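# Roll cart with paper through door into yellow bay

## Task

Move the utility cart through the self-closing door and park it in the yellow bay in the far room, so that all four of its wheels sit inside the tape and none touches the tape. The case of copy paper must be in the cart's top tray at the end, with no part of it beyond the tray's edges. The door must be closed when you finish. One or both robots may be used, but if either robot tips over or is left leaning, the task fails.

## Robot and tools

ROBOTS. There are two identical Hello Robot Stretch 4 robots, r1 and r2. Each has an omni-wheel base, a lift that slides up a mast, one arm that telescopes forward, a wrist with yaw, pitch and roll, and a two-finger gripper. A robot stands about 1.6 m tall, and its base edge lies within 0.23 m of its base origin. Each robot reports only in its own frames, so where one robot is relative to the other can only be judged from the images, lidar_m and wrist_depth_mm.

FRAMES. Base frame: origin on the floor below the base centre, x forward, y left, z up, in metres. hand_pose, a point between the open fingertips, is given in this frame and may be slightly off. The odometry frame is the base frame as it was when the scene began. base_odometry counts only wheel rotation, so slipping shows up as travel, and its heading is in rad (positive = left, -3.142 to 3.142).

MOVE. move takes keys r1 and r2 (one object per robot; omit a robot to leave it alone), plus cameras and blocking. blocking must always be false, or the call is refused; the call returns in about 0.5 s while motion continues. Inside a robot's object:
- base: one relative command, an offset from where the base last measured itself (not a pose). translate_m = straight drive in metres, forward positive, -2 to 2. strafe_m = sideways metres, left positive, -2 to 2. rotate_rad = turn in place, counter-clockwise positive, -3.2 to 3.2. Only translate_m and strafe_m may be combined, giving a straight diagonal drive.
- joints: absolute targets by name. lift_m 0 to 1.2; arm_m 0 to 0.55; wrist_yaw_rad -1.134 to 4.276 (0 forward, left positive, 3.14 folded back); wrist_pitch_rad -1.117 to 4.259 (0 level, 1.57 pointing down); wrist_roll_rad -1.117 to 4.259 (clockwise positive seen from behind); gripper_m -0.038 to 0.141, the fingertip gap in metres, possibly off by 0.015. Too-large joint targets are clipped and reported; other out-of-range values are refused, and unknown keys make the call invalid.
- pace: "slow", "default", "fast" or "max". speeds: a top speed per joint key (not gripper_m), in place of pace.
- contact_limits: 0 (gentlest) to 1 for arm_m, lift_m, translate_m, strafe_m, rotate_rad, each given next to its own command; default 0.5. A base limit stays until the next action that names base.
- end_of_arm: "enable_torque", sent alone, re-powers wrist or gripper motors that shut off.
Motions in one call start together; a later move overrides only the targets it names. One action lasts no more than 15 s; a motion times out after 14 s.

OTHER TOOLS. wait(seconds 0 to 10, cameras) returns state and may return early once a running motion ends; wait(0) shows the "earlier move" line. stop(cameras) brakes every running motion and also re-brakes slack wheels. zoom_image(camera, region [x0,y0,x1,y1], at most 504 px per side, from the image's top-left) enlarges part of a camera's latest frame. finished_scene(scene) ends the scene; the goal must hold without the robots. Cameras: r1_head_camera, r1_head_left_camera, r1_head_right_camera, r1_wrist_camera, and the same four for r2, or "all".

RESULTS. "move: r1 done; r2 time_out" summarises each moved robot. base_status and joint_status read moving, done, off_target (resting short, maybe still pushing), contact_stop (held back; that part goes slack), time_out (target dropped), limit_stop_at_own_body, limit_stop_at_tilt (lean over 6 degrees; lift, arm and wheels go slack) or torque_fault. An unplanned stop or a refused call cancels later move, wait and finished_scene calls in the same reply. "as last shown" marks a robot the call did not command, with its old values repeated. on_its_own reports uncommanded behaviour such as slack joints or unusual servo current. lidar_m: 12 distances in metres over 30-degree sectors, 1st straight ahead, counting counter-clockwise (4th left, 7th behind, 10th right); "-" = nothing seen or closer than 0.25 m. wrist_depth_mm: 7x7 depth grid in mm, 100 to 2000. motor_effort is percent of maximum with the action's peak in brackets; servo_current is in mA. turned_by_wheels versus turned_by_imu differing by over about 0.1 rad in a move means a slip or bump. base_tilt is in degrees, forward and right positive, with a fixed error up to about 3.

GRIPPING. Command gripper_m more than 0.015 under the object's width; about 0.06 under resists tugs. Use -0.02 or less to close around a bar or handle. Check a grip through a rise in gripper servo_current, not the reading. Open before twisting base or wrist while pinching a thin rim.

AVOID. Any hard press between the two robots fails the scene; a base already touching the other robot presses hard with millimetres more. Closing a gripper on the other robot's fingers counts. Travel can differ between robots by about 3 cm per metre, which strains a shared load. Carrying over 1 kg with arm_m above 0.2 while driving or turning, especially fast, can tip a robot; so can a hard steady push with a high gripper. Keep the lift limit at 0.3 or more for 2 kg, 0.15 or more for 1 kg. Lift above 0.2 slows the base. Self-collision risk: gripper over the base with lift below about 0.2 (0.45 pointing down), pitch below -0.2 combined with roll, or yaw plus pitch below about -1.1; tilting or rolling while folded back. Don't slam the door, drop the paper, or hit fixed things hard. Loose objects may occasionally get nudged. The world keeps running while you deliberate.

Each tool is called after "Call:" as name(argument=value, ...), one argument or row to a line, values as JSON.

## Session

Call:
move(
)

Scene clock: 0.00 s.
r1.base_odometry: x=+0.000 y=+0.000 heading=+0.000
r1.turned_by_wheels: +0.000
r1.turned_by_imu: +0.000
r1.base_tilt: forward=-1.6 right=+1.3
r1.lidar_m: 1.92 2.25 3.81 1.93 0.97 0.84 0.83 0.93 0.77 0.76 0.93 1.59
r1.base_status: not commanded
r1.joint_positions: lift_m=+0.127 arm_m=+0.000 wrist_yaw_rad=+3.089 wrist_pitch_rad=+0.002 wrist_roll_rad=+0.000 gripper_m=+0.056
r1.joint_status: not commanded
r1.measured_speeds: all 0
r1.motor_effort: lift_m=+20 arm_m=-4 wheel_0=+0 wheel_1=+1 wheel_2=+1
r1.servo_current: wrist_yaw_rad=39 wrist_pitch_rad=46 wrist_roll_rad=65 gripper_m=39
r1.hand_pose: x=-0.1125 y=+0.1024 z=+0.3046 quat_wxyz=(+0.026, -0.001, +0.000, +1.000) (m; r1's base frame)
r1.wrist_depth_mm: 137 138 - - - - - / 113 139 - - - - - / 117 140 224 - - - - / 137 161 - - - - - / - - - - - - - / - - 191 - 187 - - / 842 759 750 788 788 732 768
r2.base_odometry: x=+0.000 y=+0.000 heading=+0.000
r2.turned_by_wheels: +0.000
r2.turned_by_imu: +0.000
r2.base_tilt: forward=-0.6 right=+0.1
r2.lidar_m: 2.02 1.45 1.40 1.49 2.01 2.22 2.34 3.17 1.60 3.62 2.59 2.46
r2.base_status: not commanded
r2.joint_positions: lift_m=+0.295 arm_m=+0.000 wrist_yaw_rad=+3.133 wrist_pitch_rad=+0.002 wrist_roll_rad=+0.000 gripper_m=+0.056
r2.joint_status: not commanded
r2.measured_speeds: all 0
r2.motor_effort: lift_m=+18 arm_m=-4 wheel_0=+0 wheel_1=-1 wheel_2=+0
r2.servo_current: wrist_yaw_rad=46 wrist_pitch_rad=39 wrist_roll_rad=46 gripper_m=59
r2.hand_pose: x=-0.1167 y=+0.0898 z=+0.4727 quat_wxyz=(+0.004, -0.001, +0.000, +1.000) (m; r2's base frame)
r2.wrist_depth_mm: - 140 - - - - - / - 126 150 - - - - / - 130 185 - - - - / 144 143 272 - - - - / 229 - - - - - - / 226 1576 196 1576 190 1618 1464 / 226 1060 1138 - - 1025 1060
pictures: r1_head_camera, r1_head_left_camera, r1_head_right_camera, r1_wrist_camera, r2_head_camera, r2_head_left_camera, r2_head_right_camera, r2_wrist_camera
Images, in order (width x height): r1_head_camera 420x560, r1_head_left_camera 420x672, r1_head_right_camera 420x672, r1_wrist_camera 616x392, r2_head_camera 420x560, r2_head_left_camera 420x672, r2_head_right_camera 420x672, r2_wrist_camera 616x392.

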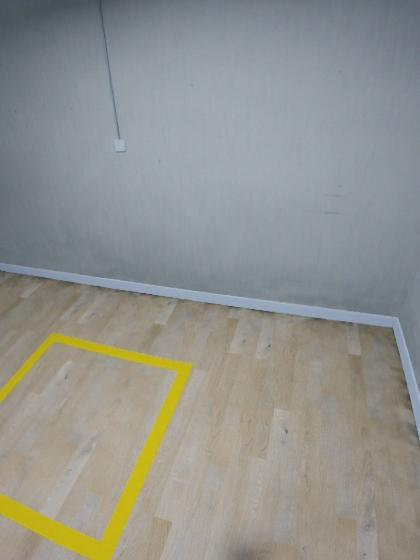

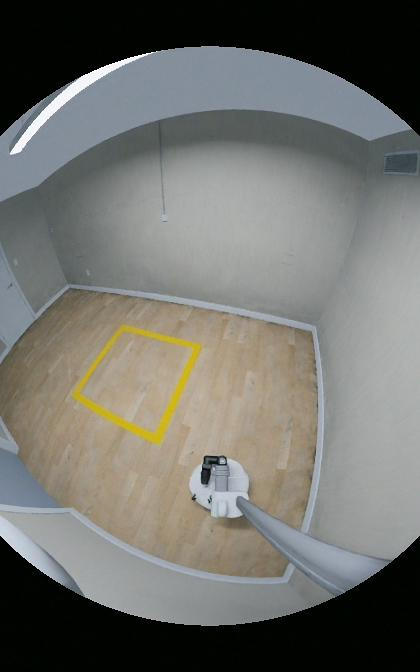

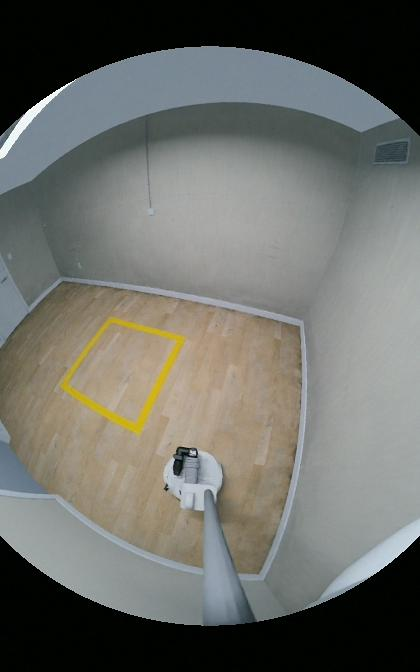

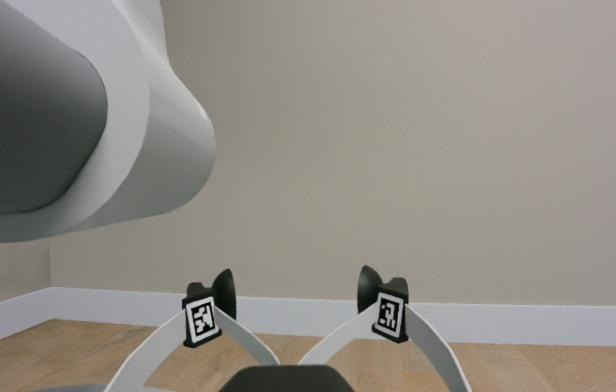

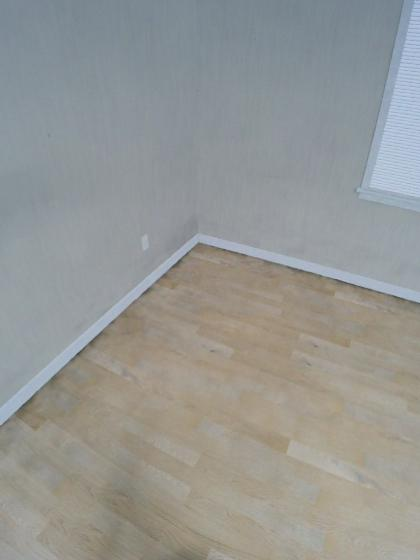

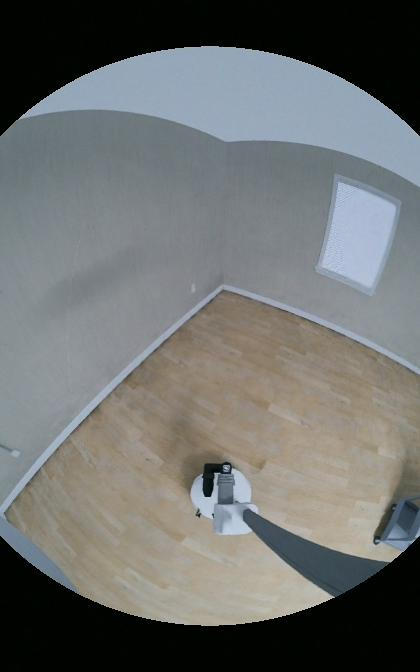

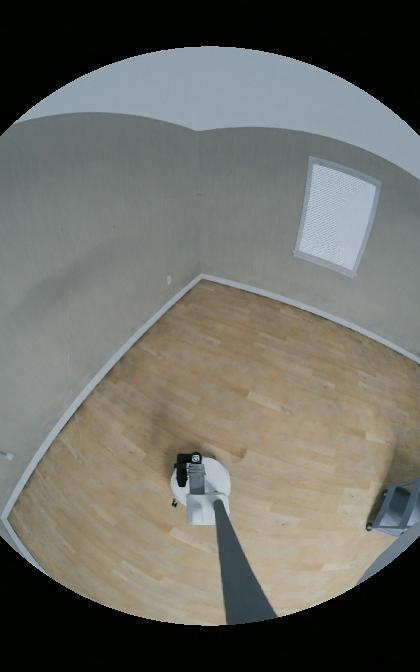

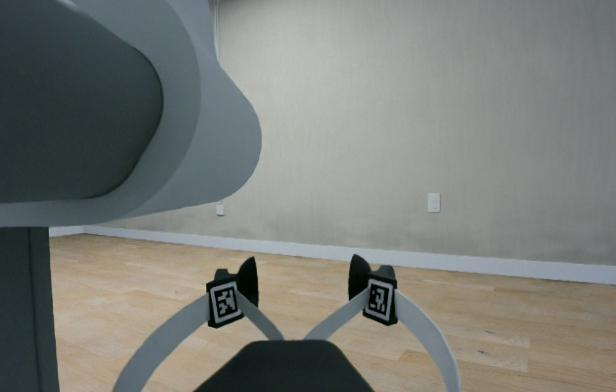

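Call:
move(
  r1={"base":{"rotate_rad":1.4},"pace":"max"},
  r2={"base":{"rotate_rad":-1.5},"pace":"max"},
  blocking=false,
)

Call:
wait(
  seconds=4,
  cameras=[],
)

Call:
wait(
  seconds=1,
  cameras=["all"],
)

Scene clock: 4.07 s.
move: r1 moving; r2 moving
r1.base_odometry: x=+0.000 y=+0.000 heading=+0.505
r1.turned_by_wheels: +0.505
r1.turned_by_imu: +0.505
r1.base_tilt: forward=-1.6 right=+1.2
r1.lidar_m: 2.19 3.70 2.00 1.01 0.84 0.82 0.92 0.77 0.78 0.90 1.52 1.92
r1.base_status: rotate_rad moving
r1.joint_positions: lift_m=+0.127 arm_m=+0.000 wrist_yaw_rad=+3.089 wrist_pitch_rad=+0.002 wrist_roll_rad=+0.000 gripper_m=+0.056
r1.joint_status: not commanded
r1.measured_speeds: translate_m=+0.000 strafe_m=+0.001 rotate_rad=+1.947 lift_m=+0.000 arm_m=+0.000 wrist_yaw_rad=+0.000 wrist_pitch_rad=+0.000 wrist_roll_rad=+0.000
r1.motor_effort: lift_m=+20(20) arm_m=-4(4) wheel_0=-10(11) wheel_1=-9(11) wheel_2=-11(11)
r1.servo_current: wrist_yaw_rad=59(59) wrist_pitch_rad=39(46) wrist_roll_rad=46(59) gripper_m=39(39)
r1.hand_pose: x=-0.1125 y=+0.1024 z=+0.3046 quat_wxyz=(+0.026, -0.001, +0.000, +1.000) (m; r1's base frame)
r1.wrist_depth_mm: 136 138 - - - - - / 113 139 - - - - - / 118 140 229 - - - - / 137 161 - - - - - / - - - - - - - / - - 190 1098 188 - - / 768 750 750 798 798 699 -
r2.base_odometry: x=+0.000 y=+0.000 heading=-0.468
r2.turned_by_wheels: -0.468
r2.turned_by_imu: -0.454
r2.base_tilt: forward=-0.7 right=+0.1
r2.lidar_m: 2.47 1.91 1.46 1.37 1.51 2.15 2.22 2.38 3.40 1.60 3.42 2.57
r2.base_status: rotate_rad moving
r2.joint_positions: lift_m=+0.295 arm_m=+0.000 wrist_yaw_rad=+3.133 wrist_pitch_rad=+0.002 wrist_roll_rad=+0.000 gripper_m=+0.056
r2.joint_status: not commanded
r2.measured_speeds: translate_m=+0.000 strafe_m=+0.001 rotate_rad=-1.808 lift_m=+0.000 arm_m=+0.000 wrist_yaw_rad=+0.000 wrist_pitch_rad=+0.000 wrist_roll_rad=+0.000
r2.motor_effort: lift_m=+18(18) arm_m=-4(4) wheel_0=+10(11) wheel_1=+11(14) wheel_2=+12(13)
r2.servo_current: wrist_yaw_rad=33(52) wrist_pitch_rad=39(46) wrist_roll_rad=52(52) gripper_m=39(59)
r2.hand_pose: x=-0.1167 y=+0.0898 z=+0.4727 quat_wxyz=(+0.004, -0.001, +0.000, +1.000) (m; r2's base frame)
r2.wrist_depth_mm: - 141 - - - - - / - 126 150 - - - - / - 130 184 - - - - / 144 143 272 - - - - / 229 - - - - - - / 226 1576 196 1576 190 1661 1464 / 225 1060 1138 - - 1060 1060
pictures: none

Scene clock: 5.07 s.
earlier move: r1 done; r2 moving
r1.base_odometry: x=+0.000 y=+0.000 heading=+1.400
r1.turned_by_wheels: +0.895
r1.turned_by_imu: +0.902
r1.base_tilt: forward=-1.6 right=+1.3
r1.lidar_m: 2.65 1.14 0.87 0.83 0.90 0.79 0.77 0.82 1.25 1.91 2.06 2.96
r1.base_status: done
r1.joint_positions: lift_m=+0.127 arm_m=+0.000 wrist_yaw_rad=+3.089 wrist_pitch_rad=+0.002 wrist_roll_rad=+0.000 gripper_m=+0.056
r1.joint_status: not commanded
r1.measured_speeds: all 0
r1.motor_effort: lift_m=+20(20) arm_m=-4(4) wheel_0=-2(12) wheel_1=-1(11) wheel_2=+0(11)
r1.servo_current: wrist_yaw_rad=39(59) wrist_pitch_rad=39(52) wrist_roll_rad=59(59) gripper_m=46(46)
r1.hand_pose: x=-0.1125 y=+0.1024 z=+0.3046 quat_wxyz=(+0.026, -0.001, +0.000, +1.000) (m; r1's base frame)
r1.wrist_depth_mm: 136 138 - - - - - / 113 139 - - - - - / 117 140 227 - - - - / 137 161 - - - - - / - - - - - - - / - - 190 - 188 - - / 798 699 759 143 741 778 809
r2.base_odometry: x=+0.000 y=+0.000 heading=-1.500
r2.turned_by_wheels: -1.032
r2.turned_by_imu: -1.005
r2.base_tilt: forward=-0.6 right=+0.1
r2.lidar_m: 3.36 2.55 2.47 1.91 1.45 1.40 1.51 2.22 2.22 2.37 3.43 1.62
r2.base_status: rotate_rad moving
r2.joint_positions: lift_m=+0.295 arm_m=+0.000 wrist_yaw_rad=+3.133 wrist_pitch_rad=+0.002 wrist_roll_rad=+0.000 gripper_m=+0.056
r2.joint_status: not commanded
r2.measured_speeds: all 0
r2.motor_effort: lift_m=+18(18) arm_m=-4(4) wheel_0=+3(14) wheel_1=+1(15) wheel_2=+1(13)
r2.servo_current: wrist_yaw_rad=59(59) wrist_pitch_rad=46(46) wrist_roll_rad=52(52) gripper_m=59(59)
r2.hand_pose: x=-0.1167 y=+0.0898 z=+0.4727 quat_wxyz=(+0.004, -0.001, +0.000, +1.000) (m; r2's base frame)
r2.wrist_depth_mm: - 141 - - - - - / - 126 141 - - - - / - 130 185 - - - - / 144 143 264 - - - - / 229 - - - - - - / 227 1537 196 1308 190 - - / 227 1042 1160 - - 1042 1098
wait: 1.00 of 4 s (r1 has come to rest)
pictures: none
No camera images: "cameras" was empty.

Scene clock: 5.13 s.
earlier move: r2 done
r1.base_odometry: x=+0.000 y=+0.000 heading=+1.400
r1.turned_by_wheels: +0.000
r1.turned_by_imu: +0.000
r1.base_tilt: forward=-1.6 right=+1.3
r1.lidar_m: 2.66 1.15 0.87 0.85 0.91 0.82 0.76 0.84 1.24 1.93 2.09 2.97
r1.base_status: done
r1.joint_positions: lift_m=+0.127 arm_m=+0.000 wrist_yaw_rad=+3.089 wrist_pitch_rad=+0.002 wrist_roll_rad=+0.000 gripper_m=+0.056
r1.joint_status: not commanded
r1.measured_speeds: all 0
r1.motor_effort: lift_m=+20(20) arm_m=-4(4) wheel_0=-2(12) wheel_1=-1(11) wheel_2=+0(11)
r1.servo_current: wrist_yaw_rad=59(59) wrist_pitch_rad=46(52) wrist_roll_rad=46(59) gripper_m=39(46)
r1.hand_pose: x=-0.1125 y=+0.1024 z=+0.3046 quat_wxyz=(+0.026, -0.001, +0.000, +1.000) (m; r1's base frame)
r1.wrist_depth_mm: 136 138 - - - - - / 113 139 - - - - - / 117 139 225 - - - - / 137 161 - - - - - / - - - - - - - / - - 190 - 186 - - / 798 707 750 143 741 788 809
r2.base_odometry: x=+0.000 y=+0.000 heading=-1.500
r2.turned_by_wheels: +0.000
r2.turned_by_imu: +0.000
r2.base_tilt: forward=-0.7 right=+0.0
r2.lidar_m: 3.35 2.52 2.50 1.88 1.43 1.41 1.52 2.17 2.21 2.41 3.45 1.63
r2.base_status: done
r2.joint_positions: lift_m=+0.295 arm_m=+0.000 wrist_yaw_rad=+3.133 wrist_pitch_rad=+0.002 wrist_roll_rad=+0.000 gripper_m=+0.056
r2.joint_status: not commanded
r2.measured_speeds: all 0
r2.motor_effort: lift_m=+18(18) arm_m=-4(4) wheel_0=+2(14) wheel_1=+0(15) wheel_2=+1(13)
r2.servo_current: wrist_yaw_rad=33(59) wrist_pitch_rad=39(46) wrist_roll_rad=46(52) gripper_m=52(59)
r2.hand_pose: x=-0.1167 y=+0.0898 z=+0.4727 quat_wxyz=(+0.004, -0.001, +0.000, +1.000) (m; r2's base frame)
r2.wrist_depth_mm: - 140 - - - - - / - 127 142 - - - - / - 130 185 - - - - / 144 144 264 - - - - / 230 - - - - - - / 227 1537 196 1336 190 - - / 226 1078 1160 - - 1042 1060
wait: 0.07 of 1 s (r2 has come to rest)
pictures: r1_head_camera, r1_head_left_camera, r1_head_right_camera, r1_wrist_camera, r2_head_camera, r2_head_left_camera, r2_head_right_camera, r2_wrist_camera
Images, in order (width x height): r1_head_camera 420x560, r1_head_left_camera 420x672, r1_head_right_camera 420x672, r1_wrist_camera 616x392, r2_head_camera 420x560, r2_head_left_camera 420x672, r2_head_right_camera 420x672, r2_wrist_camera 616x392.

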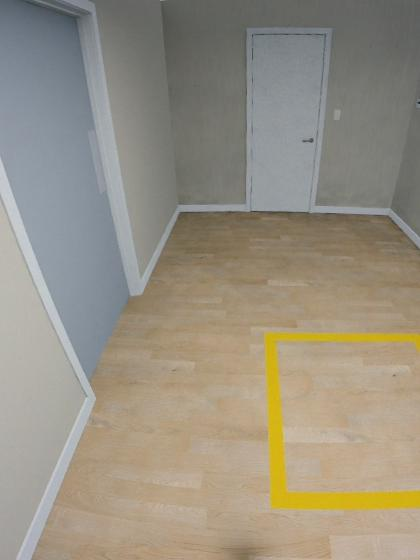

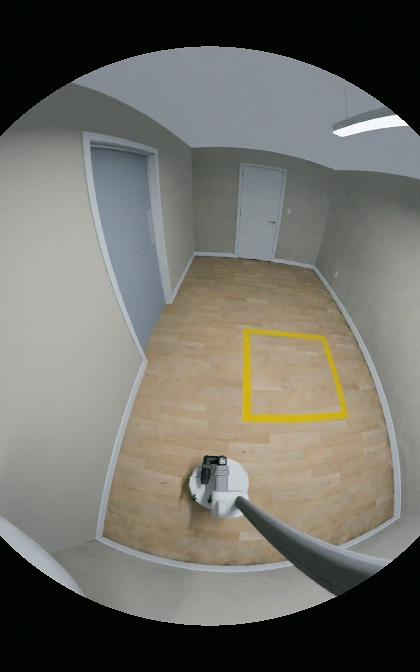

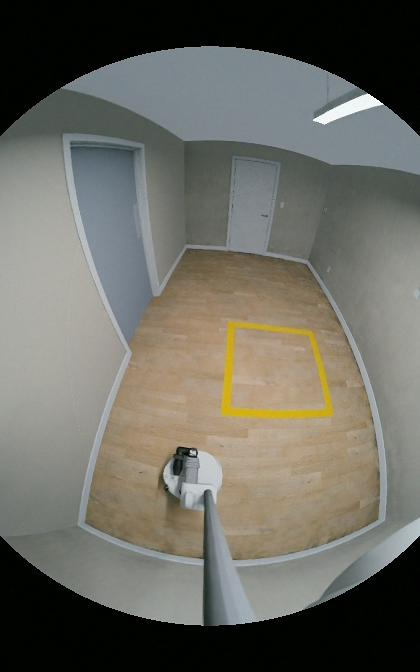

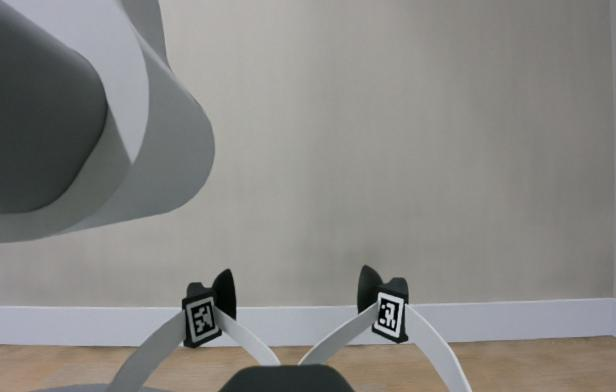

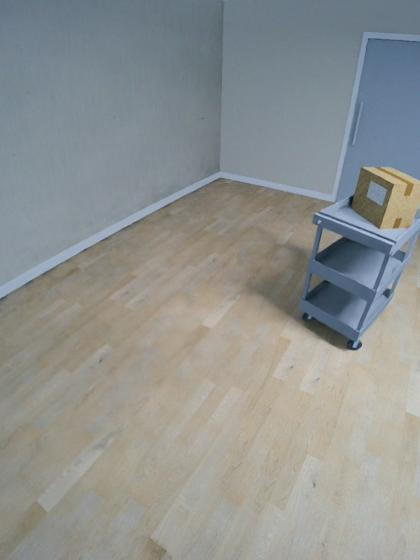

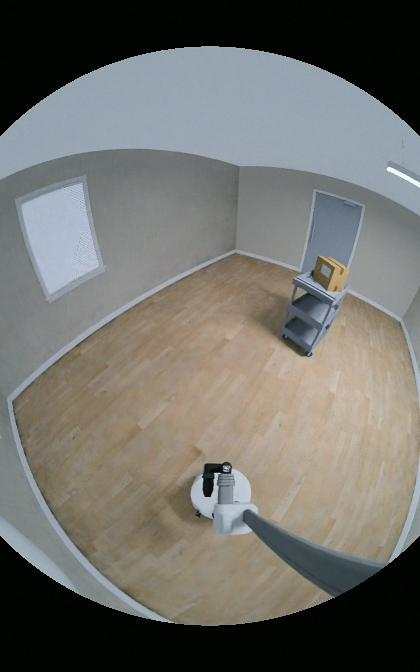

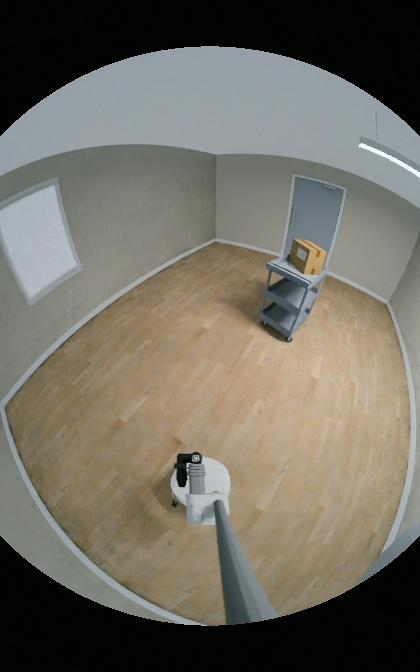

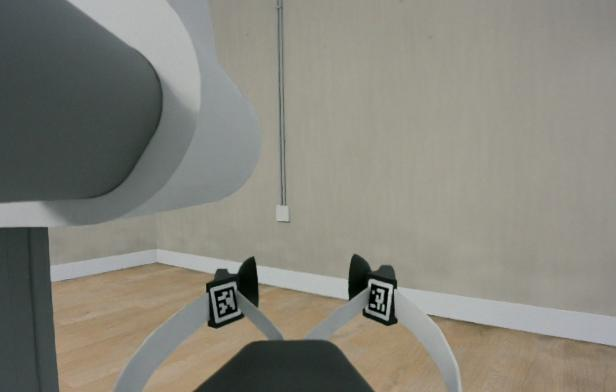

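Call:
zoom_image(
  camera="r2_head_camera",
  region=[280, 20, 420, 360],
)

Call:
zoom_image(
  camera="r2_head_right_camera",
  region=[220, 150, 400, 370],
)

Call:
zoom_image(
  camera="r1_head_left_camera",
  region=[60, 110, 200, 390],
)

Scaled by 1.482 from the camera's 420x560 image, which has a finer 1200x1600 frame.

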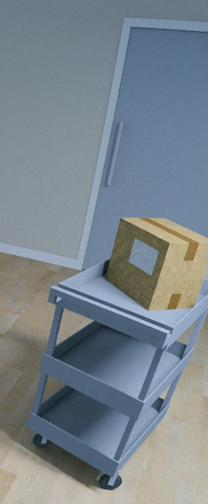

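Scaled by 2.291 from the camera's 420x672 image, which has a finer 600x960 frame.

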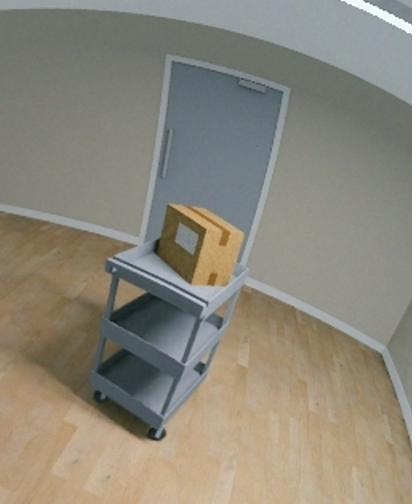

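Scaled by 1.800 from the camera's 420x672 image, which has a finer 600x960 frame.

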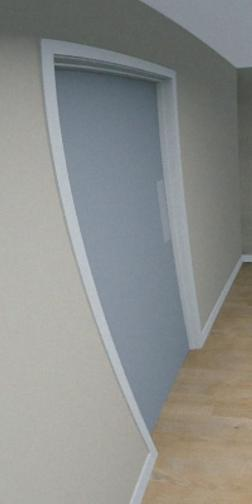

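Call:
move(
  r1={"base":{"translate_m":1.15,"strafe_m":-0.08},"pace":"max"},
  r2={"base":{"rotate_rad":-0.62},"joints":{"lift_m":0.75},"pace":"max"},
  blocking=false,
)

Call:
wait(
  seconds=2,
)

Call:
wait(
  seconds=2,
)

Call:
move(
  r1={"base":{"rotate_rad":1.49},"joints":{"lift_m":0.6},"pace":"max"},
  blocking=false,
)

Call:
wait(
  seconds=2,
)

Call:
wait(
  seconds=0.3,
  cameras=["all"],
)

Scene clock: 71.80 s.
move: r1 moving; r2 moving
r1.base_odometry: x=+0.015 y=+0.061 heading=+1.400
r1.turned_by_wheels: +0.000
r1.turned_by_imu: +0.000
r1.base_tilt: forward=-1.6 right=+1.3
r1.lidar_m: 2.68 1.13 0.85 0.83 0.92 0.86 0.82 0.90 1.32 1.91 2.05 3.01
r1.base_status: translate_m moving; strafe_m moving
r1.joint_positions: lift_m=+0.127 arm_m=+0.000 wrist_yaw_rad=+3.089 wrist_pitch_rad=+0.002 wrist_roll_rad=+0.000 gripper_m=+0.056
r1.joint_status: not commanded
r1.measured_speeds: translate_m=+0.242 strafe_m=-0.017 rotate_rad=-0.003 lift_m=+0.000 arm_m=+0.000 wrist_yaw_rad=+0.000 wrist_pitch_rad=+0.000 wrist_roll_rad=+0.000
r1.motor_effort: lift_m=+20(20) arm_m=-4(4) wheel_0=+8(11) wheel_1=+7(8) wheel_2=-14(14)
r1.servo_current: wrist_yaw_rad=52(59) wrist_pitch_rad=46(46) wrist_roll_rad=65(65) gripper_m=39(46)
r1.hand_pose: x=-0.1125 y=+0.1024 z=+0.3046 quat_wxyz=(+0.026, -0.001, +0.000, +1.000) (m; r1's base frame)
r1.wrist_depth_mm: - 137 - - - - - / - 137 - - - - - / 110 137 203 - - - - / 124 139 236 - - - - / - - - - - - - / - - 190 - 188 - - / 842 750 768 798 798 778 809
r2.base_odometry: x=+0.000 y=+0.000 heading=-1.937
r2.turned_by_wheels: -0.437
r2.turned_by_imu: -0.424
r2.base_tilt: forward=-0.7 right=+0.1
r2.lidar_m: 1.61 3.10 2.52 2.50 1.74 1.41 1.42 1.57 2.25 2.22 2.46 2.18
r2.base_status: rotate_rad moving
r2.joint_positions: lift_m=+0.421 arm_m=+0.000 wrist_yaw_rad=+3.133 wrist_pitch_rad=+0.002 wrist_roll_rad=+0.000 gripper_m=+0.056
r2.joint_status: lift_m moving
r2.measured_speeds: translate_m=-0.001 strafe_m=+0.003 rotate_rad=-1.224 lift_m=+0.487 arm_m=+0.000 wrist_yaw_rad=+0.000 wrist_pitch_rad=+0.000 wrist_roll_rad=+0.000
r2.motor_effort: lift_m=+26(26) arm_m=-4(4) wheel_0=+6(15) wheel_1=+5(12) wheel_2=+4(13)
r2.servo_current: wrist_yaw_rad=59(59) wrist_pitch_rad=39(46) wrist_roll_rad=59(59) gripper_m=46(52)
r2.hand_pose: x=-0.1167 y=+0.0898 z=+0.5989 quat_wxyz=(+0.004, -0.001, +0.000, +1.000) (m; r2's base frame)
r2.wrist_depth_mm: - 141 - - - - - / - 127 142 - - - - / - 129 185 - - - - / 144 143 207 - - - - / 220 - - - - - - / 220 1756 191 - 188 - - / 228 1255 1366 - - 1255 1205
pictures: none

Scene clock: 73.00 s.
earlier move: r1 moving; r2 done
r1.base_odometry: x=+0.158 y=+0.644 heading=+1.400
r1.turned_by_wheels: +0.000
r1.turned_by_imu: -0.001
r1.base_tilt: forward=-1.6 right=+1.3
r1.lidar_m: 2.69 1.25 0.87 0.83 0.88 1.33 1.43 1.53 2.00 1.93 2.05 2.96
r1.base_status: translate_m moving; strafe_m moving
r1.joint_positions: lift_m=+0.127 arm_m=+0.000 wrist_yaw_rad=+3.089 wrist_pitch_rad=+0.002 wrist_roll_rad=+0.000 gripper_m=+0.056
r1.joint_status: not commanded
r1.measured_speeds: translate_m=+0.599 strafe_m=-0.042 rotate_rad=+0.004 lift_m=+0.000 arm_m=+0.000 wrist_yaw_rad=+0.000 wrist_pitch_rad=+0.000 wrist_roll_rad=+0.000
r1.motor_effort: lift_m=+20(20) arm_m=-4(4) wheel_0=+7(13) wheel_1=+3(9) wheel_2=-9(16)
r1.servo_current: wrist_yaw_rad=59(65) wrist_pitch_rad=46(52) wrist_roll_rad=33(65) gripper_m=39(46)
r1.hand_pose: x=-0.1125 y=+0.1024 z=+0.3046 quat_wxyz=(+0.026, -0.001, +0.000, +1.000) (m; r1's base frame)
r1.wrist_depth_mm: - 137 - - - - - / - 137 - - - - - / 110 138 205 - - - - / 124 139 237 - - - - / - - - - - - - / 1182 1205 194 1182 187 1160 1025 / 842 759 750 788 788 768 820
r2.base_odometry: x=+0.000 y=+0.000 heading=-2.119
r2.turned_by_wheels: -0.183
r2.turned_by_imu: -0.178
r2.base_tilt: forward=-0.7 right=+0.1
r2.lidar_m: 1.63 3.61 2.61 2.49 2.05 1.50 1.40 1.46 1.99 2.22 2.33 3.15
r2.base_status: done
r2.joint_positions: lift_m=+0.750 arm_m=+0.000 wrist_yaw_rad=+3.133 wrist_pitch_rad=+0.002 wrist_roll_rad=+0.000 gripper_m=+0.056
r2.joint_status: all done
r2.measured_speeds: all 0
r2.motor_effort: lift_m=+20(26) arm_m=-4(4) wheel_0=+4(15) wheel_1=+1(12) wheel_2=+3(13)
r2.servo_current: wrist_yaw_rad=52(59) wrist_pitch_rad=39(46) wrist_roll_rad=46(59) gripper_m=46(52)
r2.hand_pose: x=-0.1167 y=+0.0898 z=+0.9276 quat_wxyz=(+0.004, -0.001, +0.000, +1.000) (m; r2's base frame)
r2.wrist_depth_mm: - 140 - - - - - / - 126 141 - - - - / - 129 191 - - - - / 144 143 215 - - - - / 220 - - - - - - / 220 - 189 - 189 - - / 224 - - - - - -
wait: 1.20 of 2 s (r2 has come to rest)
pictures: none

Scene clock: 74.80 s.
earlier move: r1 done
r1.base_odometry: x=+0.274 y=+1.120 heading=+1.400
r1.turned_by_wheels: +0.000
r1.turned_by_imu: +0.000
r1.base_tilt: forward=-1.6 right=+1.2
r1.lidar_m: 2.62 1.23 0.96 0.82 0.90 1.32 1.92 2.08 1.99 1.92 2.04 2.84
r1.base_status: done
r1.joint_positions: lift_m=+0.127 arm_m=+0.000 wrist_yaw_rad=+3.089 wrist_pitch_rad=+0.002 wrist_roll_rad=+0.000 gripper_m=+0.056
r1.joint_status: not commanded
r1.measured_speeds: all 0
r1.motor_effort: lift_m=+20(20) arm_m=-4(4) wheel_0=-1(13) wheel_1=+1(9) wheel_2=+0(16)
r1.servo_current: wrist_yaw_rad=52(72) wrist_pitch_rad=46(52) wrist_roll_rad=52(65) gripper_m=39(52)
r1.hand_pose: x=-0.1125 y=+0.1024 z=+0.3046 quat_wxyz=(+0.026, -0.001, +0.000, +1.000) (m; r1's base frame)
r1.wrist_depth_mm: 136 139 - - - - - / 113 139 - - - - - / 118 140 273 - - - - / 137 162 - - - - - / - - - - - 1576 - / 1205 1205 193 1182 187 1160 1042 / 842 750 759 798 788 778 809
r2.base_odometry: x=+0.000 y=+0.000 heading=-2.119
r2.turned_by_wheels: +0.000
r2.turned_by_imu: +0.000
r2.base_tilt: forward=-0.7 right=+0.0
r2.lidar_m: 1.61 3.60 2.60 2.48 2.05 1.48 1.40 1.48 1.98 2.22 2.34 3.12
r2.base_status: done
r2.joint_positions: lift_m=+0.750 arm_m=+0.000 wrist_yaw_rad=+3.133 wrist_pitch_rad=+0.002 wrist_roll_rad=+0.000 gripper_m=+0.056
r2.joint_status: all done
r2.measured_speeds: all 0
r2.motor_effort: lift_m=+20(26) arm_m=-4(4) wheel_0=+3(15) wheel_1=+1(12) wheel_2=+3(13)
r2.servo_current: wrist_yaw_rad=52(65) wrist_pitch_rad=33(46) wrist_roll_rad=46(59) gripper_m=52(52)
r2.hand_pose: x=-0.1167 y=+0.0898 z=+0.9276 quat_wxyz=(+0.004, -0.001, +0.000, +1.000) (m; r2's base frame)
r2.wrist_depth_mm: - 141 - - - - - / - 126 141 - - - - / - 129 191 - - - - / 144 143 215 - - - - / 220 - - - - - - / 220 - 190 - 189 - - / 224 - - - - - -
wait: 1.80 of 2 s (r1 has come to rest)
pictures: none

Scene clock: 75.30 s.
move: r1 moving
r1.base_odometry: x=+0.274 y=+1.120 heading=+1.905
r1.turned_by_wheels: +0.505
r1.turned_by_imu: +0.505
r1.base_tilt: forward=-1.6 right=+1.3
r1.lidar_m: 1.25 0.94 0.83 0.91 1.28 1.92 2.01 2.02 1.93 2.04 2.85 2.77
r1.base_status: rotate_rad moving
r1.joint_positions: lift_m=+0.253 arm_m=+0.000 wrist_yaw_rad=+3.089 wrist_pitch_rad=+0.002 wrist_roll_rad=+0.000 gripper_m=+0.056
r1.joint_status: lift_m moving
r1.measured_speeds: translate_m=+0.000 strafe_m=+0.000 rotate_rad=+1.947 lift_m=+0.487 arm_m=+0.000 wrist_yaw_rad=+0.000 wrist_pitch_rad=+0.000 wrist_roll_rad=+0.000
r1.motor_effort: lift_m=+29(30) arm_m=-4(4) wheel_0=-11(12) wheel_1=-10(11) wheel_2=-10(10)
r1.servo_current: wrist_yaw_rad=52(59) wrist_pitch_rad=46(46) wrist_roll_rad=46(59) gripper_m=39(52)
r1.hand_pose: x=-0.1125 y=+0.1024 z=+0.4306 quat_wxyz=(+0.026, -0.001, +0.000, +1.000) (m; r1's base frame)
r1.wrist_depth_mm: 136 139 - - - - - / 113 139 - - - - - / 118 140 274 - - - - / 137 163 - - - - - / - - - - - - - / 1537 1537 193 1499 188 1537 1430 / 1098 976 991 153 1025 991 1060
r2: as last shown
r2.base_tilt: forward=-0.7 right=+0.1
r2.lidar_m: 1.61 3.62 2.60 2.48 2.01 1.48 1.40 1.47 2.00 2.24 2.29 3.17
r2.motor_effort: lift_m=+20(20) arm_m=-4(4) wheel_0=+4(4) wheel_1=+1(1) wheel_2=+3(3)
r2.servo_current: wrist_yaw_rad=39(52) wrist_pitch_rad=39(46) wrist_roll_rad=52(52) gripper_m=46(52)
r2.wrist_depth_mm: - 140 - - - - - / - 126 141 - - - - / - 129 193 - - - - / 144 143 215 - - - - / 220 - - - - - - / 220 - 190 - 189 - - / 226 - - - - - -
pictures: none

Scene clock: 76.53 s.
earlier move: r1 done
r1.base_odometry: x=+0.274 y=+1.120 heading=+2.890
r1.turned_by_wheels: +0.985
r1.turned_by_imu: +0.992
r1.base_tilt: forward=-1.6 right=+1.3
r1.lidar_m: 0.84 0.86 1.20 1.91 2.01 2.04 1.93 2.00 2.70 2.76 1.25 0.98
r1.base_status: done
r1.joint_positions: lift_m=+0.600 arm_m=+0.000 wrist_yaw_rad=+3.089 wrist_pitch_rad=+0.002 wrist_roll_rad=+0.000 gripper_m=+0.056
r1.joint_status: all done
r1.measured_speeds: all 0
r1.motor_effort: lift_m=+24(30) arm_m=-4(4) wheel_0=-1(12) wheel_1=+0(13) wheel_2=+1(11)
r1.servo_current: wrist_yaw_rad=33(65) wrist_pitch_rad=39(52) wrist_roll_rad=46(65) gripper_m=39(52)
r1.hand_pose: x=-0.1125 y=+0.1024 z=+0.7772 quat_wxyz=(+0.026, -0.001, +0.000, +1.000) (m; r1's base frame)
r1.wrist_depth_mm: - 138 - - - - - / 112 139 - - - - - / 115 139 263 - - - - / 136 156 - - - - - / - - - - - - - / - - 194 - 187 - - / 1808 1618 1756 153 1808 1708 1863
r2.base_odometry: x=+0.000 y=+0.000 heading=-2.119
r2.turned_by_wheels: +0.000
r2.turned_by_imu: +0.000
r2.base_tilt: forward=-0.7 right=+0.1
r2.lidar_m: 1.61 3.60 2.62 2.49 2.05 1.48 1.40 1.45 2.00 2.21 2.32 3.12
r2.base_status: not commanded
r2.joint_positions: lift_m=+0.750 arm_m=+0.000 wrist_yaw_rad=+3.133 wrist_pitch_rad=+0.002 wrist_roll_rad=+0.000 gripper_m=+0.056
r2.joint_status: not commanded
r2.measured_speeds: all 0
r2.motor_effort: lift_m=+20(21) arm_m=-4(4) wheel_0=+3(4) wheel_1=+1(2) wheel_2=+3(3)
r2.servo_current: wrist_yaw_rad=39(65) wrist_pitch_rad=33(46) wrist_roll_rad=39(59) gripper_m=52(52)
r2.hand_pose: x=-0.1167 y=+0.0898 z=+0.9276 quat_wxyz=(+0.004, -0.001, +0.000, +1.000) (m; r2's base frame)
r2.wrist_depth_mm: - 141 - - - - - / - 125 141 - - - - / - 129 191 - - - - / 144 143 215 - - - - / 219 - - - - - - / 219 - 189 - 188 - - / 224 - - - - - -
wait: 1.23 of 2 s (r1 has come to rest)
pictures: none

Scene clock: 76.83 s.
r1.base_odometry: x=+0.274 y=+1.120 heading=+2.890
r1.turned_by_wheels: +0.000
r1.turned_by_imu: +0.000
r1.base_tilt: forward=-1.6 right=+1.2
r1.lidar_m: 0.83 0.87 1.19 1.92 2.01 2.01 1.93 2.02 2.73 2.76 1.25 0.97
r1.base_status: done
r1.joint_positions: lift_m=+0.600 arm_m=+0.000 wrist_yaw_rad=+3.089 wrist_pitch_rad=+0.002 wrist_roll_rad=+0.000 gripper_m=+0.056
r1.joint_status: all done
r1.measured_speeds: all 0
r1.motor_effort: lift_m=+24(30) arm_m=-4(4) wheel_0=-1(12) wheel_1=-1(13) wheel_2=+1(11)
r1.servo_current: wrist_yaw_rad=33(65) wrist_pitch_rad=46(52) wrist_roll_rad=39(65) gripper_m=39(52)
r1.hand_pose: x=-0.1125 y=+0.1024 z=+0.7772 quat_wxyz=(+0.026, -0.001, +0.000, +1.000) (m; r1's base frame)
r1.wrist_depth_mm: - 138 - - - - - / 112 139 - - - - - / 115 140 263 - - - - / 136 156 - - - - - / - - - - - - - / - - 193 - 187 - - / 1863 1618 1756 153 1808 1708 1808
r2.base_odometry: x=+0.000 y=+0.000 heading=-2.119
r2.turned_by_wheels: +0.000
r2.turned_by_imu: +0.000
r2.base_tilt: forward=-0.7 right=+0.1
r2.lidar_m: 1.60 3.62 2.62 2.48 2.05 1.50 1.40 1.47 2.02 2.22 2.30 3.17
r2.base_status: not commanded
r2.joint_positions: lift_m=+0.750 arm_m=+0.000 wrist_yaw_rad=+3.133 wrist_pitch_rad=+0.002 wrist_roll_rad=+0.000 gripper_m=+0.056
r2.joint_status: not commanded
r2.measured_speeds: all 0
r2.motor_effort: lift_m=+20(21) arm_m=-4(4) wheel_0=+4(4) wheel_1=+1(2) wheel_2=+3(3)
r2.servo_current: wrist_yaw_rad=39(65) wrist_pitch_rad=46(46) wrist_roll_rad=46(59) gripper_m=52(52)
r2.hand_pose: x=-0.1167 y=+0.0898 z=+0.9276 quat_wxyz=(+0.004, -0.001, +0.000, +1.000) (m; r2's base frame)
r2.wrist_depth_mm: - 141 - - - - - / - 126 141 - - - - / - 129 192 - - - - / 144 143 215 - - - - / 220 - - - - - - / 219 - 190 - 187 - - / 224 - - - - - -
wait: 0.30 s; at rest by 0.27 s
pictures: r1_head_camera, r1_head_left_camera, r1_head_right_camera, r1_wrist_camera, r2_head_camera, r2_head_left_camera, r2_head_right_camera, r2_wrist_camera
Images, in order (width x height): r1_head_camera 420x560, r1_head_left_camera 420x672, r1_head_right_camera 420x672, r1_wrist_camera 616x392, r2_head_camera 420x560, r2_head_left_camera 420x672, r2_head_right_camera 420x672, r2_wrist_camera 616x392.

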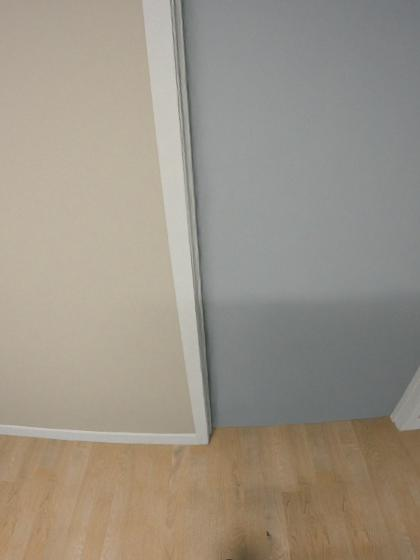

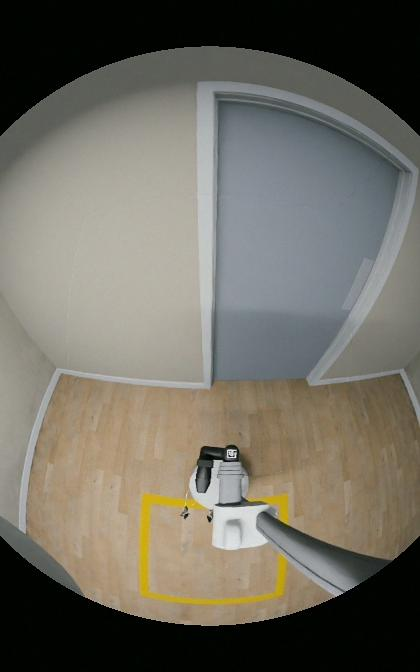

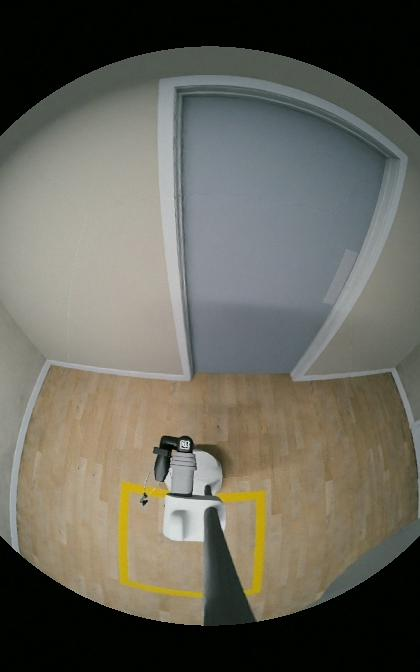

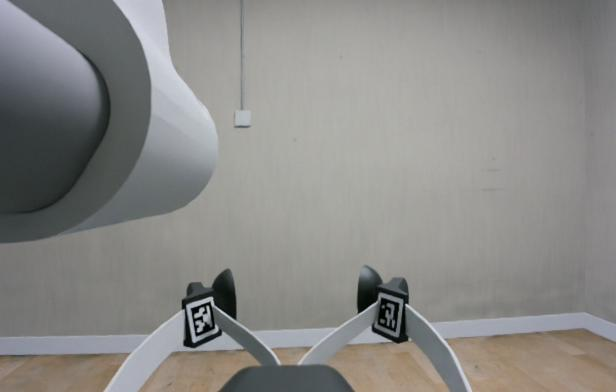

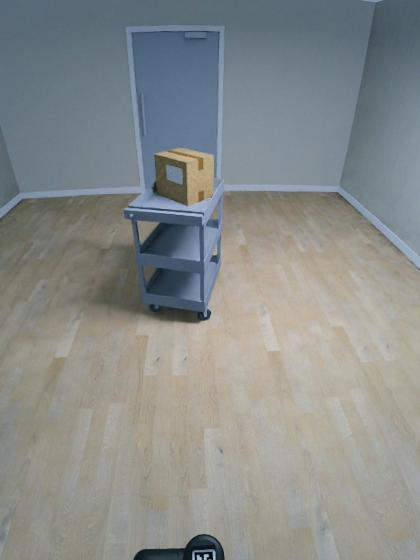

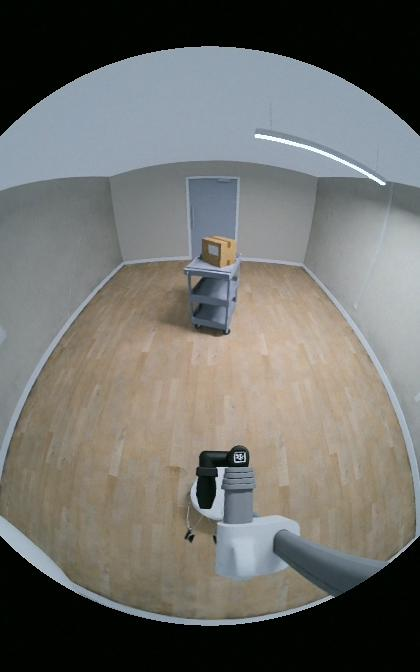

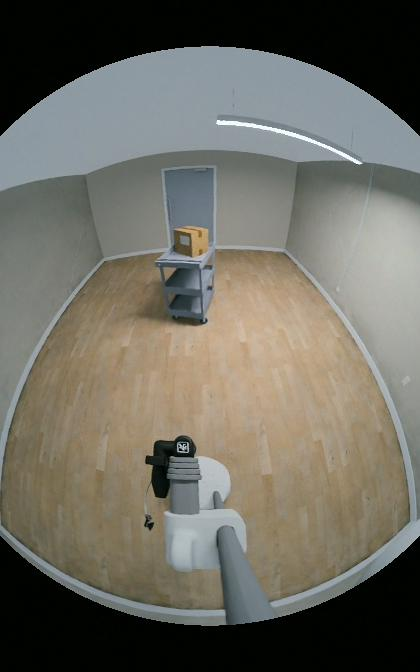

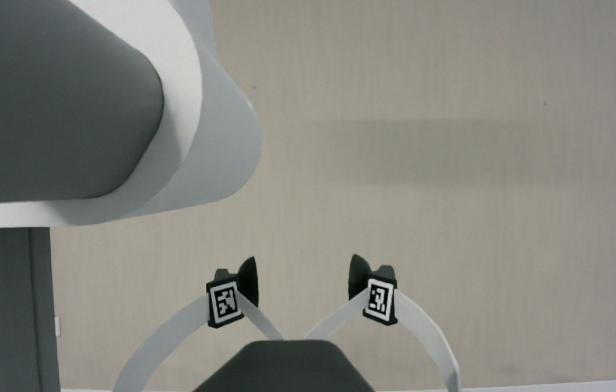

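Call:
zoom_image(
  camera="r2_head_camera",
  region=[90, 20, 260, 330],
)

Call:
zoom_image(
  camera="r2_head_camera",
  region=[110, 140, 240, 220],
)

Scaled by 1.626 from the camera's 420x560 image, which has a finer 1200x1600 frame.

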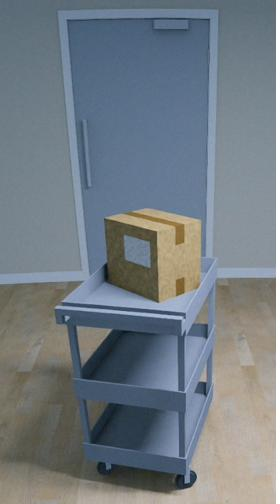

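Scaled by 3.877 from the camera's 420x560 image, which has a finer 1200x1600 frame.

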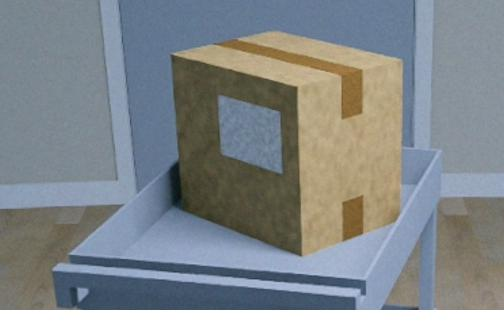

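Call:
move(
  r1={"base":{"strafe_m":-0.47},"joints":{"lift_m":0.4},"pace":"fast"},
  r2={"base":{"translate_m":0.35},"joints":{"lift_m":0.6,"wrist_yaw_rad":0,"gripper_m":0.1},"pace":"fast"},
  blocking=false,
)

Call:
wait(
  seconds=1.8,
)

Call:
wait(
  seconds=2,
  cameras=["r1_head_camera","r1_head_right_camera","r2_head_camera","r2_wrist_camera","r2_head_left_camera"],
)

Scene clock: 125.13 s.
move: r1 moving; r2 moving
r1.base_odometry: x=+0.289 y=+1.176 heading=+2.890
r1.turned_by_wheels: +0.000
r1.turned_by_imu: -0.001
r1.base_tilt: forward=-1.6 right=+1.2
r1.lidar_m: 0.84 0.89 1.20 1.98 2.06 2.03 1.91 2.03 2.76 2.73 1.24 0.97
r1.base_status: strafe_m moving
r1.joint_positions: lift_m=+0.537 arm_m=+0.000 wrist_yaw_rad=+3.089 wrist_pitch_rad=+0.002 wrist_roll_rad=+0.000 gripper_m=+0.056
r1.joint_status: lift_m moving
r1.measured_speeds: translate_m=-0.001 strafe_m=-0.225 rotate_rad=+0.007 lift_m=-0.243 arm_m=+0.000 wrist_yaw_rad=+0.000 wrist_pitch_rad=+0.000 wrist_roll_rad=+0.000
r1.motor_effort: lift_m=+12(23) arm_m=-4(4) wheel_0=+11(13) wheel_1=-11(12) wheel_2=+0(2)
r1.servo_current: wrist_yaw_rad=65(65) wrist_pitch_rad=33(52) wrist_roll_rad=52(65) gripper_m=46(46)
r1.hand_pose: x=-0.1125 y=+0.1024 z=+0.7149 quat_wxyz=(+0.026, -0.001, +0.000, +1.000) (m; r1's base frame)
r1.wrist_depth_mm: 136 139 - - - - - / 113 139 - - - - - / 118 140 273 - - - - / 137 161 - - - - - / - - - - - - - / - - 194 - 187 - - / 1661 1499 1618 153 1708 1537 1756
r2.base_odometry: x=-0.023 y=-0.039 heading=-2.119
r2.turned_by_wheels: +0.000
r2.turned_by_imu: +0.001
r2.base_tilt: forward=-0.7 right=+0.0
r2.lidar_m: 1.55 3.63 2.58 2.50 2.12 1.52 1.45 1.50 2.04 2.24 2.31 3.16
r2.base_status: translate_m moving
r2.joint_positions: lift_m=+0.687 arm_m=+0.000 wrist_yaw_rad=+2.523 wrist_pitch_rad=+0.002 wrist_roll_rad=+0.000 gripper_m=+0.075
r2.joint_status: lift_m moving; wrist_yaw_rad moving; gripper_m moving
r2.measured_speeds: translate_m=+0.174 strafe_m=-0.001 rotate_rad=-0.002 lift_m=-0.243 arm_m=+0.000 wrist_yaw_rad=-1.726 wrist_pitch_rad=+0.000 wrist_roll_rad=+0.000
r2.motor_effort: lift_m=+13(18) arm_m=-4(4) wheel_0=+5(15) wheel_1=+10(10) wheel_2=-15(15)
r2.servo_current: wrist_yaw_rad=98(137) wrist_pitch_rad=33(46) wrist_roll_rad=52(52) gripper_m=98(98)
r2.hand_pose: x=-0.0133 y=+0.2385 z=+0.8648 quat_wxyz=(+0.305, -0.001, +0.000, +0.953) (m; r2's base frame)
r2.wrist_depth_mm: - - - - - - - / - - - - - - - / - - - - - - - / - - - - - - - / - - - - - - - / - - 189 - 190 - - / - - - - - 1808 1863
pictures: none

Scene clock: 126.93 s.
earlier move: r1 moving; r2 moving
r1.base_odometry: x=+0.391 y=+1.575 heading=+2.890
r1.turned_by_wheels: +0.000
r1.turned_by_imu: -0.003
r1.base_tilt: forward=-1.6 right=+1.3
r1.lidar_m: 0.92 0.98 1.23 2.37 2.48 2.03 1.92 2.03 2.45 2.33 1.27 0.95
r1.base_status: strafe_m moving
r1.joint_positions: lift_m=+0.400 arm_m=+0.000 wrist_yaw_rad=+3.089 wrist_pitch_rad=+0.002 wrist_roll_rad=+0.000 gripper_m=+0.056
r1.joint_status: all done
r1.measured_speeds: all 0
r1.motor_effort: lift_m=+13(23) arm_m=-4(4) wheel_0=+1(13) wheel_1=+2(14) wheel_2=+1(2)
r1.servo_current: wrist_yaw_rad=52(72) wrist_pitch_rad=46(52) wrist_roll_rad=59(65) gripper_m=39(52)
r1.hand_pose: x=-0.1125 y=+0.1024 z=+0.5781 quat_wxyz=(+0.026, -0.001, +0.000, +1.000) (m; r1's base frame)
r1.wrist_depth_mm: - 136 - - - - - / - 137 - - - - - / 110 137 211 - - - - / 125 139 - - - - - / - - - - - - - / 1921 - 194 - 187 - - / 1499 1308 1336 143 1281 1255 1397
r2.base_odometry: x=-0.182 y=-0.299 heading=-2.119
r2.turned_by_wheels: +0.000
r2.turned_by_imu: +0.001
r2.base_tilt: forward=-0.6 right=+0.0
r2.lidar_m: 1.27 1.42 2.64 2.48 2.57 1.86 1.75 1.83 2.32 2.22 2.30 3.15
r2.base_status: done
r2.joint_positions: lift_m=+0.600 arm_m=+0.000 wrist_yaw_rad=+0.003 wrist_pitch_rad=+0.002 wrist_roll_rad=+0.000 gripper_m=+0.100
r2.joint_status: lift_m moving; wrist_yaw_rad moving; the others done
r2.measured_speeds: all 0
r2.motor_effort: lift_m=+15(18) arm_m=-4(4) wheel_0=+0(15) wheel_1=+2(10) wheel_2=+0(16)
r2.servo_current: wrist_yaw_rad=72(137) wrist_pitch_rad=46(46) wrist_roll_rad=46(59) gripper_m=52(98)
r2.hand_pose: x=+0.4596 y=-0.0865 z=+0.7780 quat_wxyz=(+1.000, +0.000, +0.001, +0.002) (m; r2's base frame)
r2.wrist_depth_mm: - - - - - - - / - - - - - - - / - - - 1366 - - - / - - - - - - - / - - - - - - - / - - 190 1118 195 - - / 1708 1661 - - 1708 1618 1661
wait: 1.80 s; no rest
pictures: none

Scene clock: 126.97 s.
earlier move: r1 done; r2 moving
r1.base_odometry: x=+0.391 y=+1.575 heading=+2.890
r1.turned_by_wheels: +0.000
r1.turned_by_imu: +0.000
r1.base_tilt: forward=-1.6 right=+1.3
r1.lidar_m: 0.91 0.97 1.20 2.37 2.48 2.02 1.91 1.99 2.42 2.31 1.26 0.98
r1.base_status: done
r1.joint_positions: lift_m=+0.400 arm_m=+0.000 wrist_yaw_rad=+3.089 wrist_pitch_rad=+0.002 wrist_roll_rad=+0.000 gripper_m=+0.056
r1.joint_status: all done
r1.measured_speeds: all 0
r1.motor_effort: lift_m=+13(23) arm_m=-4(4) wheel_0=-1(13) wheel_1=+1(14) wheel_2=+0(2)
r1.servo_current: wrist_yaw_rad=39(72) wrist_pitch_rad=46(52) wrist_roll_rad=65(65) gripper_m=39(52)
r1.hand_pose: x=-0.1125 y=+0.1024 z=+0.5781 quat_wxyz=(+0.026, -0.001, +0.000, +1.000) (m; r1's base frame)
r1.wrist_depth_mm: - 137 - - - - - / - 138 - - - - - / 110 138 211 - - - - / 125 139 - - - - - / - - - - - - - / 1921 - 193 - 187 - - / 1537 1336 1336 143 1281 1281 1430
r2.base_odometry: x=-0.182 y=-0.299 heading=-2.119
r2.turned_by_wheels: +0.000
r2.turned_by_imu: +0.000
r2.base_tilt: forward=-0.7 right=+0.1
r2.lidar_m: 1.26 1.42 2.65 2.49 2.55 1.86 1.75 1.82 2.32 2.21 2.32 3.13
r2.base_status: done
r2.joint_positions: lift_m=+0.600 arm_m=+0.000 wrist_yaw_rad=+0.003 wrist_pitch_rad=+0.002 wrist_roll_rad=+0.000 gripper_m=+0.100
r2.joint_status: lift_m moving; wrist_yaw_rad moving; the others done
r2.measured_speeds: translate_m=+0.000 strafe_m=+0.000 rotate_rad=+0.000 lift_m=+0.000 arm_m=+0.000 wrist_yaw_rad=-0.001 wrist_pitch_rad=+0.000 wrist_roll_rad=+0.000
r2.motor_effort: lift_m=+13(18) arm_m=-4(4) wheel_0=+0(15) wheel_1=+2(10) wheel_2=+0(16)
r2.servo_current: wrist_yaw_rad=20(137) wrist_pitch_rad=33(46) wrist_roll_rad=46(59) gripper_m=52(98)
r2.hand_pose: x=+0.4596 y=-0.0866 z=+0.7780 quat_wxyz=(+1.000, +0.000, +0.001, +0.002) (m; r2's base frame)
r2.wrist_depth_mm: - - - - - - - / - - - - - - - / - - - 1397 - - - / - - - - - - - / - - - - - - - / - - 190 1098 195 - - / 1708 1708 - - 1756 1661 1661
wait: 0.03 of 2 s (r1 has come to rest)
pictures: r1_head_camera, r1_head_right_camera, r2_head_camera, r2_head_left_camera, r2_wrist_camera
Images, in order (width x height): r1_head_camera 420x560, r1_head_right_camera 420x672, r2_head_camera 420x560, r2_head_left_camera 420x672, r2_wrist_camera 616x392.

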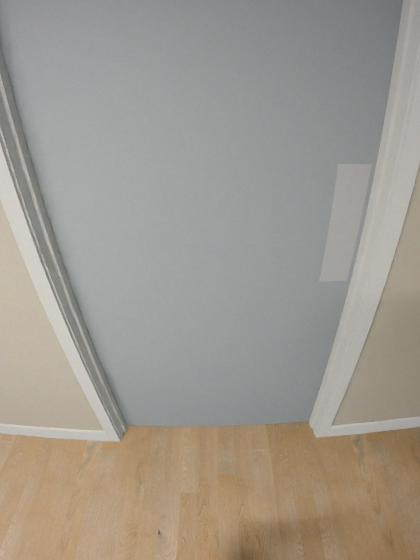

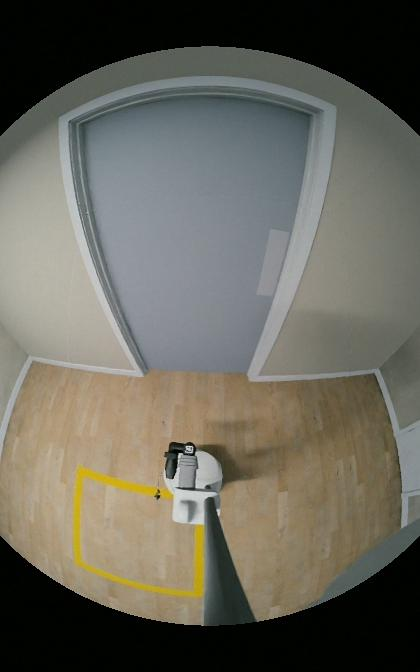

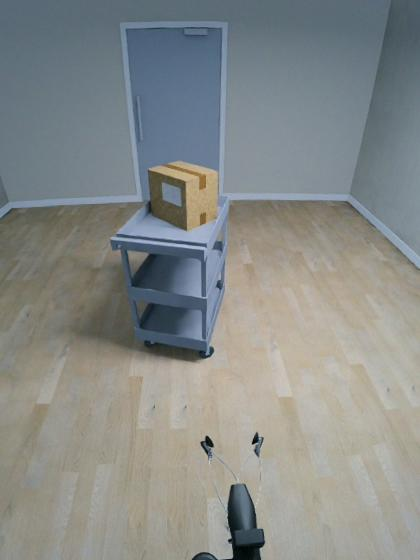

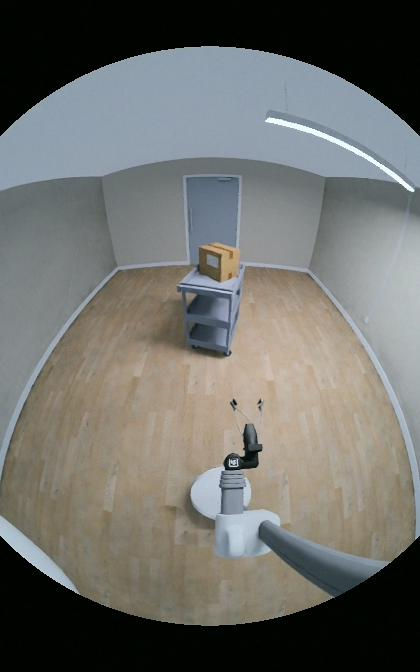

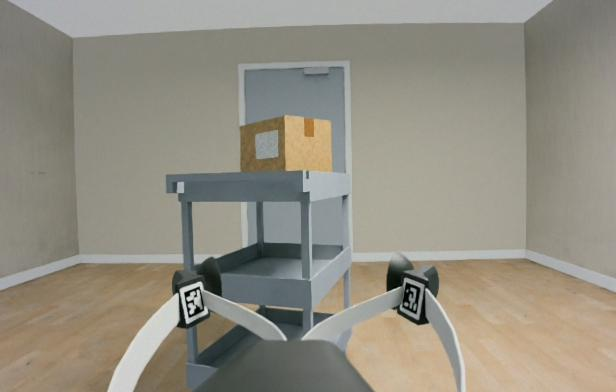

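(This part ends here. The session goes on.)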